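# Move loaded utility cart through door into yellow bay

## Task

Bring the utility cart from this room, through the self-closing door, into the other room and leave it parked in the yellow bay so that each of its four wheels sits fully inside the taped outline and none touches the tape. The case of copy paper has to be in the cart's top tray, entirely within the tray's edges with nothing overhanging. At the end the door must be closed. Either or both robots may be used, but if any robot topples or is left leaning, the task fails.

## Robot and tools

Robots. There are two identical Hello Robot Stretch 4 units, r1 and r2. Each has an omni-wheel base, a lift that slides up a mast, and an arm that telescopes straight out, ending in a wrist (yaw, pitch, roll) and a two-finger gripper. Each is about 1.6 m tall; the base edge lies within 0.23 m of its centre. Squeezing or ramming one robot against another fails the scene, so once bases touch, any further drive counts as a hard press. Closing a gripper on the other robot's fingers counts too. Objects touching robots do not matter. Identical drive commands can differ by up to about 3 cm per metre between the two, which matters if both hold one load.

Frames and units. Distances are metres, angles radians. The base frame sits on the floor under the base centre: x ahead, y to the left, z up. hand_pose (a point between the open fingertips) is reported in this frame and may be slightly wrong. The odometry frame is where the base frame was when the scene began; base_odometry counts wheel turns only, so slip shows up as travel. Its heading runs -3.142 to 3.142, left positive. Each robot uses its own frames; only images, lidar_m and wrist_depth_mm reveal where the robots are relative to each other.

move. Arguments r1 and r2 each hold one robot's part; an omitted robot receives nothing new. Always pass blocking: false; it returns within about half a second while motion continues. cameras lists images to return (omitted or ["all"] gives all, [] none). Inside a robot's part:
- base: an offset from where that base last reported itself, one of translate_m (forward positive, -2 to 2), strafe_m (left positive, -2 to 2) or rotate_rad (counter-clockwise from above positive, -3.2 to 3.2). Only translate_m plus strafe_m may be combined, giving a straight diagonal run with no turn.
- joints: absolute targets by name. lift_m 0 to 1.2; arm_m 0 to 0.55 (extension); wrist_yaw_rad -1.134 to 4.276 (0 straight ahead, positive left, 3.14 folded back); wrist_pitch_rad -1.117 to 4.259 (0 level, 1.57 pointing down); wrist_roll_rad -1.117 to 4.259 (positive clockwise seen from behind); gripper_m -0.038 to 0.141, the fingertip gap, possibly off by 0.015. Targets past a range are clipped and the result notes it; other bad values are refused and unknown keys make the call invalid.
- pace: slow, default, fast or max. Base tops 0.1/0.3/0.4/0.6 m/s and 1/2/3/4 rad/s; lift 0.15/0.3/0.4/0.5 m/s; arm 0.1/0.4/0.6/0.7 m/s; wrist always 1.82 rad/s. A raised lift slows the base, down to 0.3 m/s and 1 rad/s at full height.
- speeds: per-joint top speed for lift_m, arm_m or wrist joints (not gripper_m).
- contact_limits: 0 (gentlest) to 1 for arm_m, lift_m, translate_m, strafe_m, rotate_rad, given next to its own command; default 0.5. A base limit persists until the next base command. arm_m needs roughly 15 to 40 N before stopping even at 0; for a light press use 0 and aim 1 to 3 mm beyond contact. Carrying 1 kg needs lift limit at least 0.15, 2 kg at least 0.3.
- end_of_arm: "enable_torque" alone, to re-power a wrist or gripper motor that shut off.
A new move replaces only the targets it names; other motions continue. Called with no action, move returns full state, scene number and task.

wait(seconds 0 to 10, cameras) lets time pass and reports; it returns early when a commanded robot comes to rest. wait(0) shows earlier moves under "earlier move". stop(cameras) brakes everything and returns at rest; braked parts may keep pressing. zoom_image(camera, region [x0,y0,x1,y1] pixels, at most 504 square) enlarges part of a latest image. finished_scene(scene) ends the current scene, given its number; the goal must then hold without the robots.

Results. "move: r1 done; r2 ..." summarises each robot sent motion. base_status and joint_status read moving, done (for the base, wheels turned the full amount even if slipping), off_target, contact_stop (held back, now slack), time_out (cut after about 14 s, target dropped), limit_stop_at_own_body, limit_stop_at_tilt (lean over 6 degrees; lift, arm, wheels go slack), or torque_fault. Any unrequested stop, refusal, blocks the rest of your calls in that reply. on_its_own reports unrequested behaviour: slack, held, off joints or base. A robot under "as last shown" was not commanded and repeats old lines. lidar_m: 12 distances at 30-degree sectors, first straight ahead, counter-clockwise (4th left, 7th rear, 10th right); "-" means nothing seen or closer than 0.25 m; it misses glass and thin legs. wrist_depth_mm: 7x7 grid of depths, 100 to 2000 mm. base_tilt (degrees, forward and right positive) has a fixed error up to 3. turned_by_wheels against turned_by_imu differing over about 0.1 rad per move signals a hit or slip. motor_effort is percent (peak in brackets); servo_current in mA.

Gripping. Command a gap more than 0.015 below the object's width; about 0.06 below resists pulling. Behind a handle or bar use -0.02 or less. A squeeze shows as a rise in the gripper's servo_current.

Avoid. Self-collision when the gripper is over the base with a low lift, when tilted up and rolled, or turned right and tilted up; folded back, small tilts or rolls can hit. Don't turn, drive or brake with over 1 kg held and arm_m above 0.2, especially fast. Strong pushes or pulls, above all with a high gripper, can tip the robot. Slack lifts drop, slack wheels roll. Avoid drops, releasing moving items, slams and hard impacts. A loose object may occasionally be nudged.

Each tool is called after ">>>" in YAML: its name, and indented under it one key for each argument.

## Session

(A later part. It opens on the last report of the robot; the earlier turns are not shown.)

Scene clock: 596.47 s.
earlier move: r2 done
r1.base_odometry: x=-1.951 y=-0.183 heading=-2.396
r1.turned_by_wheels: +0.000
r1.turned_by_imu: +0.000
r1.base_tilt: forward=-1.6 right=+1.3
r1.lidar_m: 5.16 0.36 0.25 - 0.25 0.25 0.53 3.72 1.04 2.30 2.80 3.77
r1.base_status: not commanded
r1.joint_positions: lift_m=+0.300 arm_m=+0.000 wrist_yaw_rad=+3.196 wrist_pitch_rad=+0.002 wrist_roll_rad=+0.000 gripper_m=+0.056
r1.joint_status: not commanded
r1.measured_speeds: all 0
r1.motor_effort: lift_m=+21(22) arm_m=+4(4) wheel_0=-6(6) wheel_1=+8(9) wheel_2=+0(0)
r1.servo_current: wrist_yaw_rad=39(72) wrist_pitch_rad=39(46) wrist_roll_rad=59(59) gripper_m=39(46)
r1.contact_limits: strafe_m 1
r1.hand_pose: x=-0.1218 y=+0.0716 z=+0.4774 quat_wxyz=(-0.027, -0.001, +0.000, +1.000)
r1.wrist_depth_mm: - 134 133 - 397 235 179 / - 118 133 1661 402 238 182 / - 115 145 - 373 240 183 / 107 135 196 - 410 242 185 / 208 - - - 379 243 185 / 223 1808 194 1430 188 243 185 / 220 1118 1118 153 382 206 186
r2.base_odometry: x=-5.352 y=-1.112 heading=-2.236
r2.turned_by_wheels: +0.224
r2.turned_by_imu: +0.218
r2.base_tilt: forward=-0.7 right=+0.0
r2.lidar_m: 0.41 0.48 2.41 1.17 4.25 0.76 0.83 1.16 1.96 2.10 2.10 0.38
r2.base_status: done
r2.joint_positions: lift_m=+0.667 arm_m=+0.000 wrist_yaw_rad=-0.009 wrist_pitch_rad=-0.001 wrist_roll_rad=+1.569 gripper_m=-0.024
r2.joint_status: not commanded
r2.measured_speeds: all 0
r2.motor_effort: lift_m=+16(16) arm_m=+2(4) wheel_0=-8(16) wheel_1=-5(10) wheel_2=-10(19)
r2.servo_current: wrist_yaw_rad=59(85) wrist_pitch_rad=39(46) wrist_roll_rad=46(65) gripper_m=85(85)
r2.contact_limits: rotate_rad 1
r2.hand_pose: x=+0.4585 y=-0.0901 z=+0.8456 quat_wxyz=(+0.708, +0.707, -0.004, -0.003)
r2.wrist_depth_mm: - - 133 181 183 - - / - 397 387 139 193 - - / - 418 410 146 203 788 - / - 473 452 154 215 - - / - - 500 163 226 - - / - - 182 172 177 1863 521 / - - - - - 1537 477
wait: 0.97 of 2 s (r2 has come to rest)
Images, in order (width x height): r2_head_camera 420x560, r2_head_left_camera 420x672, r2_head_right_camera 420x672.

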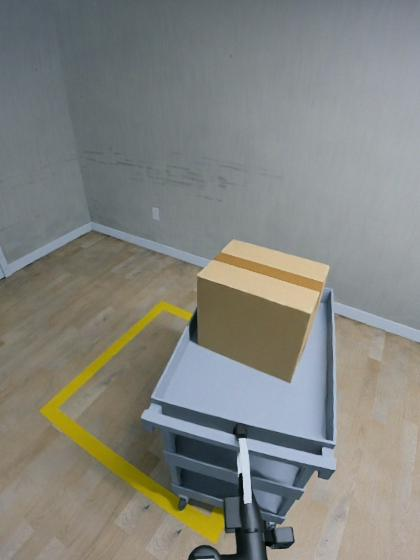

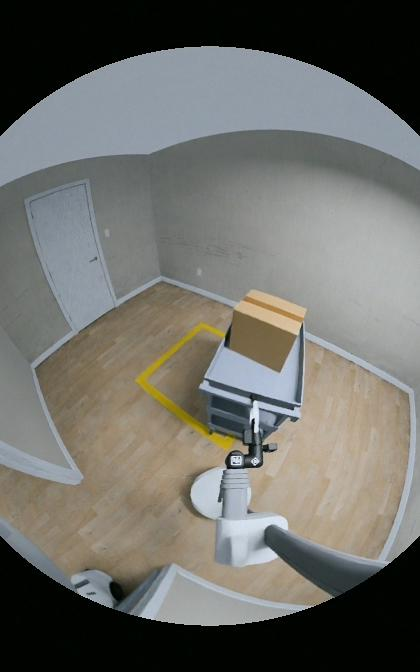

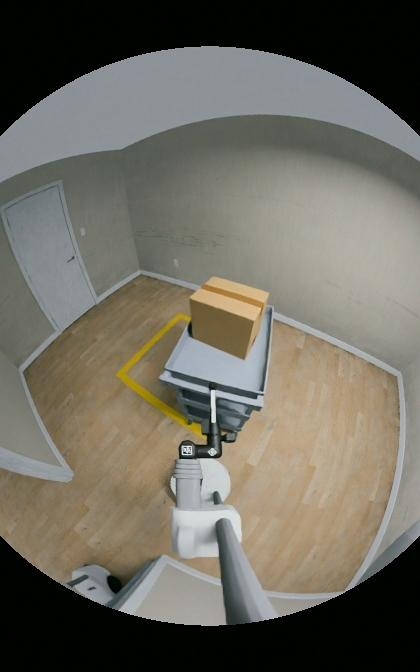

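>>> move:
  blocking: false
  r2: {"base":{"translate_m":0.02,"strafe_m":-0.4},"contact_limits":{"translate_m":0.8},"pace":"slow"}
  cameras: []

>>> wait:
  seconds: 6
  cameras: []

>>> move:
  blocking: false
  r2: {"base":{"rotate_rad":0.35},"contact_limits":{"rotate_rad":1.0},"pace":"slow"}
  cameras: []

>>> wait:
  seconds: 2
  cameras: []

>>> move:
  blocking: false
  r2: {"base":{"translate_m":0.02,"strafe_m":-0.35},"contact_limits":{"translate_m":0.8},"pace":"slow"}
  cameras: []

>>> wait:
  seconds: 6
  cameras: []

>>> move:
  blocking: false
  r2: {"base":{"rotate_rad":0.35},"contact_limits":{"rotate_rad":1.0},"pace":"slow"}
  cameras: []

>>> wait:
  seconds: 2
  cameras: ["r2_head_camera","r2_head_left_camera","r2_head_right_camera"]

Scene clock: 615.83 s.
move: r2 moving
r1: as last shown
r1.base_tilt: forward=-1.6 right=+1.2
r1.lidar_m: 5.14 0.32 0.25 - 0.25 0.25 0.54 3.74 1.06 2.30 2.79 3.74
r1.motor_effort: lift_m=+21(22) arm_m=+4(4) wheel_0=-5(6) wheel_1=+8(8) wheel_2=+0(0)
r1.servo_current: wrist_yaw_rad=52(65) wrist_pitch_rad=46(46) wrist_roll_rad=65(65) gripper_m=46(46)
r1.contact_limits: strafe_m 1
r1.wrist_depth_mm: - 133 133 - 397 235 179 / - 118 133 1618 402 237 181 / - 115 146 - 370 239 183 / 107 135 196 - 410 242 185 / 208 - - - 379 243 185 / 222 1808 194 1464 187 244 186 / 221 1118 1138 154 384 205 186
r2.base_odometry: x=-5.364 y=-1.104 heading=-2.237
r2.turned_by_wheels: +0.000
r2.turned_by_imu: +0.000
r2.base_tilt: forward=-0.7 right=+0.0
r2.lidar_m: 0.41 0.49 2.46 1.20 4.25 0.75 0.82 1.17 1.96 2.10 2.10 0.39
r2.base_status: translate_m moving; strafe_m moving
r2.joint_positions: lift_m=+0.667 arm_m=+0.000 wrist_yaw_rad=-0.004 wrist_pitch_rad=-0.001 wrist_roll_rad=+1.569 gripper_m=-0.024
r2.joint_status: not commanded
r2.measured_speeds: translate_m=+0.004 strafe_m=-0.053 rotate_rad=+0.001 lift_m=+0.000 arm_m=+0.000 wrist_yaw_rad=+0.031 wrist_pitch_rad=+0.000 wrist_roll_rad=+0.000
r2.motor_effort: lift_m=+16(16) arm_m=+4(4) wheel_0=+8(9) wheel_1=-7(9) wheel_2=-9(10)
r2.servo_current: wrist_yaw_rad=52(65) wrist_pitch_rad=39(46) wrist_roll_rad=39(52) gripper_m=78(78)
r2.contact_limits: translate_m 0.8
r2.hand_pose: x=+0.4590 y=-0.0884 z=+0.8456 quat_wxyz=(+0.708, +0.707, -0.002, -0.001)
r2.wrist_depth_mm: - - 129 179 180 - - / - 394 387 134 190 - - / - 415 404 142 200 788 - / - 469 452 206 213 - - / - - 500 159 224 - - / - - 184 171 179 1863 512 / - - - - - 1464 473

Scene clock: 620.50 s.
earlier move: r2 done
r1.base_odometry: x=-1.951 y=-0.183 heading=-2.396
r1.turned_by_wheels: +0.000
r1.turned_by_imu: +0.000
r1.base_tilt: forward=-1.6 right=+1.3
r1.lidar_m: 5.17 0.33 0.25 - 0.25 0.25 0.53 3.71 1.06 2.31 2.76 3.75
r1.base_status: not commanded
r1.joint_positions: lift_m=+0.300 arm_m=+0.000 wrist_yaw_rad=+3.196 wrist_pitch_rad=+0.002 wrist_roll_rad=+0.000 gripper_m=+0.056
r1.joint_status: not commanded
r1.measured_speeds: all 0
r1.motor_effort: lift_m=+21(22) arm_m=+3(4) wheel_0=-6(6) wheel_1=+8(9) wheel_2=+0(0)
r1.servo_current: wrist_yaw_rad=46(78) wrist_pitch_rad=39(52) wrist_roll_rad=46(72) gripper_m=46(46)
r1.contact_limits: strafe_m 1
r1.hand_pose: x=-0.1218 y=+0.0716 z=+0.4774 quat_wxyz=(-0.027, -0.001, +0.000, +1.000)
r1.wrist_depth_mm: - 134 133 - 394 236 179 / - 118 133 - 402 238 182 / - 115 146 - 375 240 183 / 107 134 195 - 410 242 185 / 208 - - - 382 243 185 / 222 1808 193 1756 188 244 185 / 220 1118 1118 153 382 206 186
r2.base_odometry: x=-5.679 y=-0.881 heading=-2.236
r2.turned_by_wheels: +0.001
r2.turned_by_imu: +0.004
r2.base_tilt: forward=-0.7 right=+0.1
r2.lidar_m: 0.39 0.37 3.05 1.58 1.00 0.98 1.07 1.55 1.66 1.76 1.86 0.44
r2.base_status: done
r2.joint_positions: lift_m=+0.667 arm_m=+0.000 wrist_yaw_rad=+0.007 wrist_pitch_rad=-0.001 wrist_roll_rad=+1.569 gripper_m=-0.024
r2.joint_status: not commanded
r2.measured_speeds: all 0
r2.motor_effort: lift_m=+16(16) arm_m=+4(4) wheel_0=+6(19) wheel_1=-5(9) wheel_2=+0(10)
r2.servo_current: wrist_yaw_rad=65(65) wrist_pitch_rad=46(46) wrist_roll_rad=39(65) gripper_m=91(91)
r2.contact_limits: translate_m 0.8
r2.hand_pose: x=+0.4599 y=-0.0855 z=+0.8456 quat_wxyz=(+0.708, +0.707, +0.002, +0.003)
r2.wrist_depth_mm: - - - 245 247 260 1078 / - - - 183 242 1499 1205 / - - - 180 238 788 - / - 445 442 178 236 831 - / - 455 449 176 234 809 - / - - 187 173 178 809 - / - 473 466 - - - -
wait: 4.67 of 6 s (r2 has come to rest)

Scene clock: 621.00 s.
move: r2 moving
r1: as last shown
r1.lidar_m: 5.16 0.33 0.25 - 0.25 0.25 0.54 3.70 1.06 2.29 2.81 3.75
r1.motor_effort: lift_m=+21(22) arm_m=+4(4) wheel_0=-5(6) wheel_1=+8(8) wheel_2=+0(0)
r1.servo_current: wrist_yaw_rad=52(59) wrist_pitch_rad=46(46) wrist_roll_rad=39(59) gripper_m=39(46)
r1.contact_limits: strafe_m 1
r1.wrist_depth_mm: - 133 133 - 392 236 180 / - 118 133 - 404 238 182 / - 115 146 - 375 240 184 / 107 135 195 - 410 243 185 / 208 - - - 379 242 186 / 222 1808 194 1808 188 243 186 / 220 1118 1138 153 384 206 186
r2.base_odometry: x=-5.679 y=-0.881 heading=-2.112
r2.turned_by_wheels: +0.124
r2.turned_by_imu: +0.120
r2.base_tilt: forward=-0.7 right=+0.1
r2.lidar_m: 0.40 0.41 2.34 1.55 0.98 0.98 1.12 1.65 1.66 1.85 1.80 0.42
r2.base_status: rotate_rad moving
r2.joint_positions: lift_m=+0.667 arm_m=+0.000 wrist_yaw_rad=-0.012 wrist_pitch_rad=-0.001 wrist_roll_rad=+1.569 gripper_m=-0.024
r2.joint_status: not commanded
r2.measured_speeds: translate_m=+0.000 strafe_m=-0.001 rotate_rad=+0.493 lift_m=+0.000 arm_m=+0.000 wrist_yaw_rad=-0.029 wrist_pitch_rad=+0.000 wrist_roll_rad=+0.000
r2.motor_effort: lift_m=+16(16) arm_m=+4(4) wheel_0=-13(13) wheel_1=-9(11) wheel_2=-16(16)
r2.servo_current: wrist_yaw_rad=72(72) wrist_pitch_rad=39(46) wrist_roll_rad=39(59) gripper_m=78(91)
r2.contact_limits: rotate_rad 1
r2.hand_pose: x=+0.4582 y=-0.0908 z=+0.8456 quat_wxyz=(+0.708, +0.707, -0.005, -0.004)
r2.wrist_depth_mm: - - - 173 232 1397 1229 / - - - 232 230 1499 564 / - - 433 231 232 788 - / - 449 439 231 231 820 - / - 462 452 172 230 820 - / - - 184 172 175 820 - / - - 488 - - 1808 -

Scene clock: 621.97 s.
earlier move: r2 done
r1.base_odometry: x=-1.951 y=-0.183 heading=-2.396
r1.turned_by_wheels: +0.000
r1.turned_by_imu: +0.000
r1.base_tilt: forward=-1.6 right=+1.3
r1.lidar_m: 5.16 0.34 0.25 - 0.25 0.25 0.51 3.71 1.06 2.31 2.79 3.75
r1.base_status: not commanded
r1.joint_positions: lift_m=+0.300 arm_m=+0.000 wrist_yaw_rad=+3.196 wrist_pitch_rad=+0.002 wrist_roll_rad=+0.000 gripper_m=+0.056
r1.joint_status: not commanded
r1.measured_speeds: all 0
r1.motor_effort: lift_m=+22(22) arm_m=+3(4) wheel_0=-6(6) wheel_1=+8(8) wheel_2=+0(0)
r1.servo_current: wrist_yaw_rad=46(59) wrist_pitch_rad=46(52) wrist_roll_rad=46(65) gripper_m=52(52)
r1.contact_limits: strafe_m 1
r1.hand_pose: x=-0.1218 y=+0.0716 z=+0.4774 quat_wxyz=(-0.027, -0.001, +0.000, +1.000)
r1.wrist_depth_mm: - 133 133 - 394 236 180 / - 118 133 - 404 236 182 / - 115 146 - 373 240 184 / 107 134 196 - 410 242 185 / 208 - - - 377 243 185 / 224 1808 193 1756 188 243 186 / 220 1118 1118 153 382 206 185
r2.base_odometry: x=-5.679 y=-0.881 heading=-1.888
r2.turned_by_wheels: +0.224
r2.turned_by_imu: +0.217
r2.base_tilt: forward=-0.7 right=+0.2
r2.lidar_m: 0.43 0.51 1.60 1.58 0.98 1.00 1.29 1.65 1.69 1.95 1.80 0.40
r2.base_status: done
r2.joint_positions: lift_m=+0.667 arm_m=+0.000 wrist_yaw_rad=-0.010 wrist_pitch_rad=-0.001 wrist_roll_rad=+1.569 gripper_m=-0.024
r2.joint_status: not commanded
r2.measured_speeds: all 0
r2.motor_effort: lift_m=+16(16) arm_m=-4(4) wheel_0=-9(14) wheel_1=-4(11) wheel_2=-9(19)
r2.servo_current: wrist_yaw_rad=65(78) wrist_pitch_rad=39(46) wrist_roll_rad=46(59) gripper_m=72(91)
r2.contact_limits: rotate_rad 1
r2.hand_pose: x=+0.4584 y=-0.0902 z=+0.8456 quat_wxyz=(+0.708, +0.707, -0.004, -0.003)
r2.wrist_depth_mm: - - 452 173 179 - - / - 387 382 131 187 - - / - 421 407 195 198 798 - / - 480 459 150 213 - - / - - 512 158 224 - - / - - 183 172 177 1808 504 / - - - - - 1576 462
wait: 0.97 of 2 s (r2 has come to rest)

Scene clock: 622.47 s.
move: r2 moving
r1: as last shown
r1.lidar_m: 5.16 0.32 0.25 - 0.25 0.25 0.51 3.72 1.04 2.29 2.77 3.76
r1.motor_effort: lift_m=+21(22) arm_m=+4(4) wheel_0=-5(6) wheel_1=+8(9) wheel_2=+0(0)
r1.servo_current: wrist_yaw_rad=46(65) wrist_pitch_rad=39(46) wrist_roll_rad=46(65) gripper_m=46(46)
r1.contact_limits: strafe_m 1
r1.wrist_depth_mm: - 133 133 - 397 236 180 / - 118 134 - 402 236 181 / - 115 146 - 375 239 183 / 107 135 195 - 415 241 185 / 208 - - - 377 243 185 / 221 1756 193 1808 187 243 186 / 221 1118 1118 154 382 205 185
r2.base_odometry: x=-5.692 y=-0.877 heading=-1.888
r2.turned_by_wheels: +0.000
r2.turned_by_imu: +0.000
r2.base_tilt: forward=-0.7 right=+0.1
r2.lidar_m: 0.41 0.49 1.61 1.61 0.99 1.02 1.30 1.64 1.68 1.93 1.79 0.39
r2.base_status: translate_m moving; strafe_m moving
r2.joint_positions: lift_m=+0.667 arm_m=+0.000 wrist_yaw_rad=-0.004 wrist_pitch_rad=-0.001 wrist_roll_rad=+1.569 gripper_m=-0.024
r2.joint_status: not commanded
r2.measured_speeds: translate_m=+0.002 strafe_m=-0.055 rotate_rad=+0.003 lift_m=+0.000 arm_m=+0.000 wrist_yaw_rad=+0.049 wrist_pitch_rad=+0.000 wrist_roll_rad=+0.000
r2.motor_effort: lift_m=+16(16) arm_m=-3(4) wheel_0=+11(11) wheel_1=-7(8) wheel_2=-8(10)
r2.servo_current: wrist_yaw_rad=39(65) wrist_pitch_rad=39(46) wrist_roll_rad=46(52) gripper_m=78(85)
r2.contact_limits: translate_m 0.8
r2.hand_pose: x=+0.4589 y=-0.0886 z=+0.8456 quat_wxyz=(+0.708, +0.707, -0.002, -0.001)
r2.wrist_depth_mm: - - 442 170 176 - - / - 384 377 180 183 - - / - 424 407 137 195 778 - / - 484 452 148 208 - - / - - 517 156 222 - - / - - 184 170 179 1808 500 / - - - - - 1464 459

Scene clock: 626.67 s.
earlier move: r2 done
r1.base_odometry: x=-1.951 y=-0.183 heading=-2.396
r1.turned_by_wheels: +0.000
r1.turned_by_imu: +0.000
r1.base_tilt: forward=-1.6 right=+1.3
r1.lidar_m: 5.17 0.36 0.25 - 0.25 0.25 0.50 3.73 1.06 2.30 2.81 3.74
r1.base_status: not commanded
r1.joint_positions: lift_m=+0.300 arm_m=+0.000 wrist_yaw_rad=+3.196 wrist_pitch_rad=+0.002 wrist_roll_rad=+0.000 gripper_m=+0.056
r1.joint_status: not commanded
r1.measured_speeds: all 0
r1.motor_effort: lift_m=+21(22) arm_m=+4(4) wheel_0=-5(6) wheel_1=+8(9) wheel_2=+0(0)
r1.servo_current: wrist_yaw_rad=46(72) wrist_pitch_rad=39(59) wrist_roll_rad=39(72) gripper_m=46(46)
r1.contact_limits: strafe_m 1
r1.hand_pose: x=-0.1218 y=+0.0716 z=+0.4774 quat_wxyz=(-0.027, -0.001, +0.000, +1.000)
r1.wrist_depth_mm: - 133 133 - 394 236 180 / - 118 133 - 399 237 182 / - 115 146 - 373 240 184 / 107 135 196 - 413 241 185 / 208 - - - 382 243 185 / 223 1808 193 1756 187 244 186 / 221 1118 1118 154 382 205 185
r2.base_odometry: x=-6.018 y=-0.791 heading=-1.888
r2.turned_by_wheels: +0.000
r2.turned_by_imu: +0.002
r2.base_tilt: forward=-0.7 right=+0.1
r2.lidar_m: 0.42 0.43 2.10 1.91 1.26 1.31 1.61 1.45 1.48 1.64 1.50 0.40
r2.base_status: done
r2.joint_positions: lift_m=+0.667 arm_m=+0.000 wrist_yaw_rad=+0.007 wrist_pitch_rad=-0.001 wrist_roll_rad=+1.569 gripper_m=-0.024
r2.joint_status: not commanded
r2.measured_speeds: all 0
r2.motor_effort: lift_m=+16(16) arm_m=-3(4) wheel_0=+5(19) wheel_1=-5(8) wheel_2=-1(11)
r2.servo_current: wrist_yaw_rad=59(72) wrist_pitch_rad=39(52) wrist_roll_rad=52(59) gripper_m=78(85)
r2.contact_limits: translate_m 0.8
r2.hand_pose: x=+0.4599 y=-0.0854 z=+0.8456 quat_wxyz=(+0.708, +0.707, +0.002, +0.003)
r2.wrist_depth_mm: - - - 205 206 - 1205 / - - 564 211 212 741 - / - 421 418 160 216 798 - / - 455 445 165 222 820 - / - - 469 168 229 - - / - - 186 172 178 - - / - - - - - 535 508
wait: 4.20 of 6 s (r2 has come to rest)

Scene clock: 627.17 s.
move: r2 moving
r1: as last shown
r1.lidar_m: 5.15 0.33 0.25 - 0.25 0.25 0.52 3.72 1.06 2.29 2.80 3.75
r1.motor_effort: lift_m=+22(22) arm_m=+3(4) wheel_0=-5(6) wheel_1=+8(8) wheel_2=+0(0)
r1.servo_current: wrist_yaw_rad=46(59) wrist_pitch_rad=39(52) wrist_roll_rad=46(59) gripper_m=39(46)
r1.contact_limits: strafe_m 1
r1.wrist_depth_mm: - 133 133 - 394 236 179 / - 118 133 - 404 238 182 / - 115 145 - 373 241 183 / 107 134 196 - 413 241 185 / 208 - - - 377 242 186 / 223 1808 193 1808 187 242 186 / 220 1118 1118 153 382 205 185
r2.base_odometry: x=-6.018 y=-0.790 heading=-1.764
r2.turned_by_wheels: +0.124
r2.turned_by_imu: +0.120
r2.base_tilt: forward=-0.7 right=+0.1
r2.lidar_m: 0.41 0.49 1.94 1.33 1.28 1.35 1.53 1.46 1.54 1.56 1.50 0.41
r2.base_status: rotate_rad moving
r2.joint_positions: lift_m=+0.667 arm_m=+0.000 wrist_yaw_rad=-0.011 wrist_pitch_rad=-0.001 wrist_roll_rad=+1.569 gripper_m=-0.024
r2.joint_status: not commanded
r2.measured_speeds: translate_m=+0.000 strafe_m=-0.001 rotate_rad=+0.489 lift_m=+0.000 arm_m=+0.000 wrist_yaw_rad=-0.031 wrist_pitch_rad=+0.000 wrist_roll_rad=+0.000
r2.motor_effort: lift_m=+16(16) arm_m=-3(4) wheel_0=-14(15) wheel_1=-9(9) wheel_2=-15(15)
r2.servo_current: wrist_yaw_rad=72(72) wrist_pitch_rad=39(46) wrist_roll_rad=52(52) gripper_m=78(85)
r2.contact_limits: rotate_rad 1
r2.hand_pose: x=+0.4583 y=-0.0906 z=+0.8456 quat_wxyz=(+0.708, +0.707, -0.004, -0.004)
r2.wrist_depth_mm: - - 143 144 198 - - / - 421 469 150 204 - - / - 418 415 154 211 788 - / - 462 445 160 220 820 - / - - 477 167 227 - - / - - 184 173 179 1921 - / - - - - - 1708 492

Scene clock: 628.13 s.
earlier move: r2 done
r1.base_odometry: x=-1.951 y=-0.183 heading=-2.396
r1.turned_by_wheels: +0.000
r1.turned_by_imu: +0.000
r1.base_tilt: forward=-1.6 right=+1.2
r1.lidar_m: 5.16 0.33 0.25 - 0.25 0.25 0.51 3.72 1.05 2.30 2.80 3.78
r1.base_status: not commanded
r1.joint_positions: lift_m=+0.300 arm_m=+0.000 wrist_yaw_rad=+3.196 wrist_pitch_rad=+0.002 wrist_roll_rad=+0.000 gripper_m=+0.056
r1.joint_status: not commanded
r1.measured_speeds: all 0
r1.motor_effort: lift_m=+21(22) arm_m=+4(4) wheel_0=-6(6) wheel_1=+8(8) wheel_2=+0(0)
r1.servo_current: wrist_yaw_rad=33(65) wrist_pitch_rad=39(52) wrist_roll_rad=52(59) gripper_m=39(46)
r1.contact_limits: strafe_m 1
r1.hand_pose: x=-0.1218 y=+0.0716 z=+0.4774 quat_wxyz=(-0.027, -0.001, +0.000, +1.000)
r1.wrist_depth_mm: - 134 134 - 394 236 180 / - 118 133 - 402 237 181 / - 115 145 - 373 240 183 / 107 134 196 - 410 242 183 / 208 - - - 382 243 185 / 222 1756 194 1808 187 242 185 / 221 1118 1118 154 382 206 185
r2.base_odometry: x=-6.018 y=-0.790 heading=-1.539
r2.turned_by_wheels: +0.224
r2.turned_by_imu: +0.218
r2.base_tilt: forward=-0.7 right=+0.1
r2.lidar_m: 0.45 2.77 1.89 1.28 1.27 1.46 1.46 1.44 1.69 1.52 1.52 0.34
r2.base_status: done
r2.joint_positions: lift_m=+0.667 arm_m=+0.000 wrist_yaw_rad=-0.007 wrist_pitch_rad=-0.001 wrist_roll_rad=+1.569 gripper_m=-0.024
r2.joint_status: not commanded
r2.measured_speeds: all 0
r2.motor_effort: lift_m=+16(16) arm_m=-3(4) wheel_0=-7(17) wheel_1=-5(10) wheel_2=-7(15)
r2.servo_current: wrist_yaw_rad=65(72) wrist_pitch_rad=46(46) wrist_roll_rad=52(59) gripper_m=78(91)
r2.contact_limits: rotate_rad 1
r2.hand_pose: x=+0.4586 y=-0.0896 z=+0.8456 quat_wxyz=(+0.708, +0.707, -0.003, -0.002)
r2.wrist_depth_mm: - 338 329 - 145 - - / - 375 375 - 158 - - / - 449 433 168 175 - - / - - 496 187 195 - - / - - - 140 222 1808 517 / - - 184 162 176 1808 469 / - - - - - 368 1229
wait: 0.97 of 2 s (r2 has come to rest)
Images, in order (width x height): r2_head_camera 420x560, r2_head_left_camera 420x672, r2_head_right_camera 420x672.

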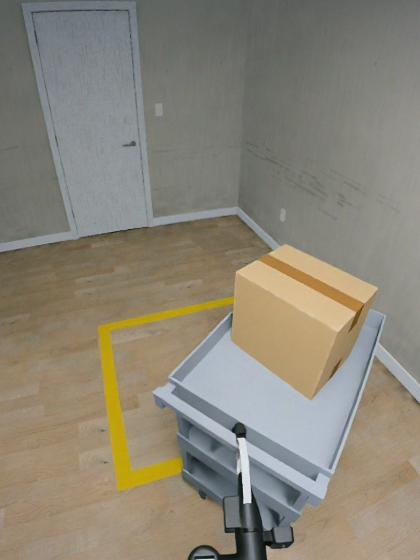

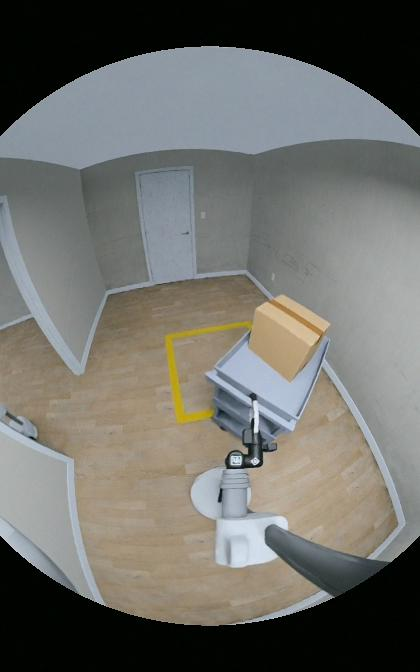

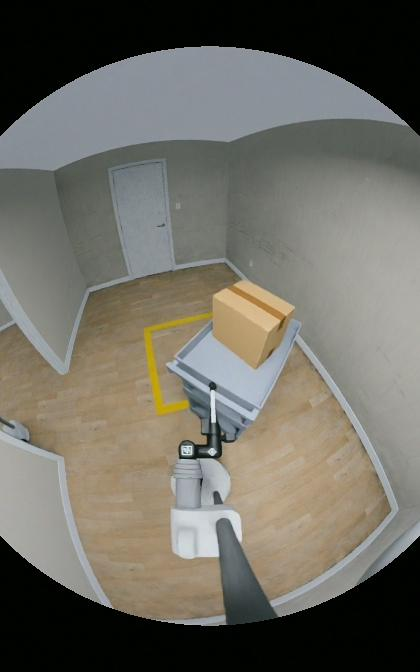

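>>> move:
  blocking: false
  r2: {"base":{"translate_m":-0.5,"strafe_m":0.27},"contact_limits":{"translate_m":0.8},"pace":"slow"}
  cameras: []

>>> wait:
  seconds: 8
  cameras: ["r2_head_camera","r2_head_left_camera"]

Scene clock: 653.70 s.
move: r2 moving
r1: as last shown
r1.base_tilt: forward=-1.6 right=+1.3
r1.lidar_m: 5.16 0.34 0.25 - 0.25 0.25 0.49 3.72 1.05 2.31 2.80 3.75
r1.motor_effort: lift_m=+21(22) arm_m=+4(4) wheel_0=-5(6) wheel_1=+8(8) wheel_2=+0(0)
r1.servo_current: wrist_yaw_rad=46(59) wrist_pitch_rad=39(46) wrist_roll_rad=52(52) gripper_m=39(46)
r1.contact_limits: strafe_m 1
r1.wrist_depth_mm: - 133 133 - 394 236 180 / - 118 133 - 402 236 182 / - 115 146 - 373 240 183 / 107 135 196 - 410 241 185 / 208 - - - 379 243 186 / 223 1808 194 1808 188 244 186 / 220 1138 1118 153 384 205 186
r2.base_odometry: x=-6.011 y=-0.778 heading=-1.540
r2.turned_by_wheels: -0.001
r2.turned_by_imu: +0.000
r2.base_tilt: forward=-0.7 right=+0.1
r2.lidar_m: 0.46 2.71 1.95 1.28 1.28 1.47 1.46 1.44 1.67 1.53 1.53 0.36
r2.base_status: translate_m moving; strafe_m moving
r2.joint_positions: lift_m=+0.667 arm_m=+0.000 wrist_yaw_rad=-0.007 wrist_pitch_rad=-0.001 wrist_roll_rad=+1.569 gripper_m=-0.024
r2.joint_status: not commanded
r2.measured_speeds: translate_m=-0.048 strafe_m=+0.026 rotate_rad=+0.000 lift_m=+0.000 arm_m=+0.000 wrist_yaw_rad=+0.000 wrist_pitch_rad=+0.000 wrist_roll_rad=+0.000
r2.motor_effort: lift_m=+16(16) arm_m=-4(4) wheel_0=-13(17) wheel_1=-6(6) wheel_2=+11(11)
r2.servo_current: wrist_yaw_rad=52(65) wrist_pitch_rad=46(46) wrist_roll_rad=52(52) gripper_m=78(85)
r2.contact_limits: translate_m 0.8
r2.hand_pose: x=+0.4586 y=-0.0896 z=+0.8456 quat_wxyz=(+0.708, +0.707, -0.003, -0.002)
r2.wrist_depth_mm: - 340 340 - 147 - - / - 377 377 103 160 - - / - 449 421 113 178 - - / - - 492 129 198 - - / - - - 143 224 1808 521 / - - 185 165 176 1808 469 / - - - - - 368 1229

Scene clock: 660.03 s.
earlier move: r2 done
r1.base_odometry: x=-1.951 y=-0.183 heading=-2.396
r1.turned_by_wheels: +0.000
r1.turned_by_imu: +0.000
r1.base_tilt: forward=-1.6 right=+1.3
r1.lidar_m: 5.14 0.33 0.25 - 0.25 0.25 0.52 3.71 1.05 2.28 2.79 3.77
r1.base_status: not commanded
r1.joint_positions: lift_m=+0.300 arm_m=+0.000 wrist_yaw_rad=+3.196 wrist_pitch_rad=+0.002 wrist_roll_rad=+0.000 gripper_m=+0.056
r1.joint_status: not commanded
r1.measured_speeds: all 0
r1.motor_effort: lift_m=+21(22) arm_m=+4(4) wheel_0=-6(6) wheel_1=+8(9) wheel_2=+0(0)
r1.servo_current: wrist_yaw_rad=52(72) wrist_pitch_rad=39(46) wrist_roll_rad=52(72) gripper_m=39(46)
r1.contact_limits: strafe_m 1
r1.hand_pose: x=-0.1218 y=+0.0716 z=+0.4774 quat_wxyz=(-0.027, -0.001, +0.000, +1.000)
r1.wrist_depth_mm: - 133 133 - 394 236 180 / - 118 133 - 402 237 182 / - 115 146 - 373 239 183 / 107 135 196 - 410 241 185 / 208 - - - 379 243 185 / 222 1756 193 1756 189 243 186 / 220 1098 1138 153 384 205 186
r2.base_odometry: x=-5.763 y=-0.283 heading=-1.540
r2.turned_by_wheels: +0.001
r2.turned_by_imu: -0.001
r2.base_tilt: forward=-0.7 right=+0.0
r2.lidar_m: 0.41 2.04 1.06 0.88 0.88 1.03 1.07 1.08 1.23 1.93 1.91 0.38
r2.base_status: done
r2.joint_positions: lift_m=+0.667 arm_m=+0.000 wrist_yaw_rad=-0.003 wrist_pitch_rad=-0.001 wrist_roll_rad=+1.569 gripper_m=-0.024
r2.joint_status: not commanded
r2.measured_speeds: all 0
r2.motor_effort: lift_m=+16(16) arm_m=-4(4) wheel_0=-6(17) wheel_1=-5(8) wheel_2=+6(13)
r2.servo_current: wrist_yaw_rad=59(65) wrist_pitch_rad=39(52) wrist_roll_rad=46(65) gripper_m=85(91)
r2.contact_limits: translate_m 0.8
r2.hand_pose: x=+0.4590 y=-0.0883 z=+0.8456 quat_wxyz=(+0.708, +0.707, -0.001, -0.001)
r2.wrist_depth_mm: - 427 389 112 164 668 - / - 377 368 122 175 723 - / - 427 410 129 189 788 - / - - 462 140 204 - - / - - 544 153 223 - - / - - 185 171 175 1863 508 / - - - - - 1576 1281
wait: 6.33 of 8 s (r2 has come to rest)
Images, in order (width x height): r2_head_camera 420x560, r2_head_left_camera 420x672.

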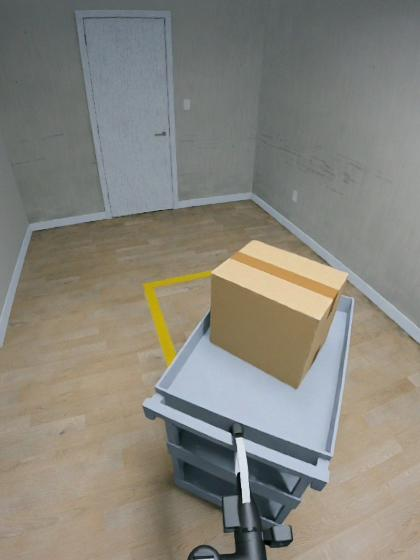

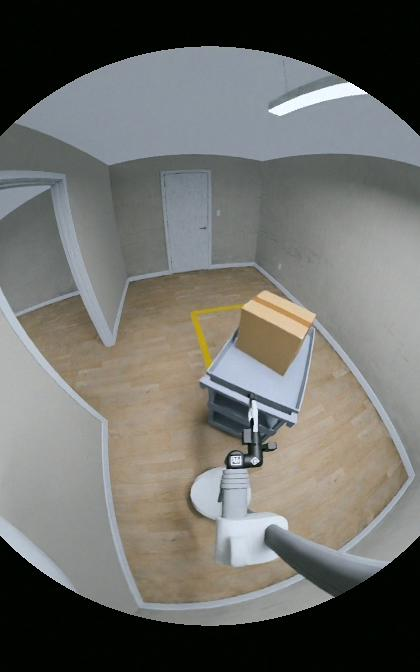

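>>> wait:
  seconds: 0
  cameras: ["r2_head_camera","r2_head_right_camera"]

Scene clock: 679.60 s.
r1.base_odometry: x=-1.951 y=-0.183 heading=-2.396
r1.turned_by_wheels: +0.000
r1.turned_by_imu: +0.000
r1.base_tilt: forward=-1.6 right=+1.3
r1.lidar_m: 5.15 0.36 0.25 - 0.25 0.25 0.51 3.71 1.04 2.27 2.79 3.76
r1.base_status: not commanded
r1.joint_positions: lift_m=+0.300 arm_m=+0.000 wrist_yaw_rad=+3.196 wrist_pitch_rad=+0.002 wrist_roll_rad=+0.000 gripper_m=+0.056
r1.joint_status: not commanded
r1.measured_speeds: all 0
r1.motor_effort: lift_m=+22(22) arm_m=+4(4) wheel_0=-6(6) wheel_1=+8(9) wheel_2=+0(0)
r1.servo_current: wrist_yaw_rad=33(72) wrist_pitch_rad=52(46) wrist_roll_rad=52(72) gripper_m=46(46)
r1.contact_limits: strafe_m 1
r1.hand_pose: x=-0.1218 y=+0.0716 z=+0.4774 quat_wxyz=(-0.027, -0.001, +0.000, +1.000)
r1.wrist_depth_mm: - 133 133 - 392 236 180 / - 117 133 - 402 237 182 / - 116 146 - 370 239 183 / 107 134 195 - 413 241 184 / 208 - - - 379 242 186 / 222 1808 193 1756 187 243 186 / 221 1138 1138 154 382 205 185
r2.base_odometry: x=-5.763 y=-0.283 heading=-1.540
r2.turned_by_wheels: +0.000
r2.turned_by_imu: +0.000
r2.base_tilt: forward=-0.7 right=+0.0
r2.lidar_m: 0.41 2.01 1.04 0.88 0.89 1.02 1.07 1.06 1.22 1.95 1.92 0.37
r2.base_status: done
r2.joint_positions: lift_m=+0.667 arm_m=+0.000 wrist_yaw_rad=-0.003 wrist_pitch_rad=-0.001 wrist_roll_rad=+1.569 gripper_m=-0.024
r2.joint_status: not commanded
r2.measured_speeds: all 0
r2.motor_effort: lift_m=+16(16) arm_m=-4(4) wheel_0=-6(17) wheel_1=-5(8) wheel_2=+6(13)
r2.servo_current: wrist_yaw_rad=46(65) wrist_pitch_rad=46(52) wrist_roll_rad=39(65) gripper_m=78(91)
r2.contact_limits: translate_m 0.8
r2.hand_pose: x=+0.4590 y=-0.0883 z=+0.8456 quat_wxyz=(+0.708, +0.707, -0.001, -0.001)
r2.wrist_depth_mm: - 424 387 112 164 676 - / - 377 370 122 176 732 - / - 427 410 129 189 778 - / - - 466 140 205 - - / - - 544 152 223 - - / - - 184 171 175 1756 500 / - - - - - 1576 1281
Images, in order (width x height): r2_head_camera 420x560, r2_head_right_camera 420x672.

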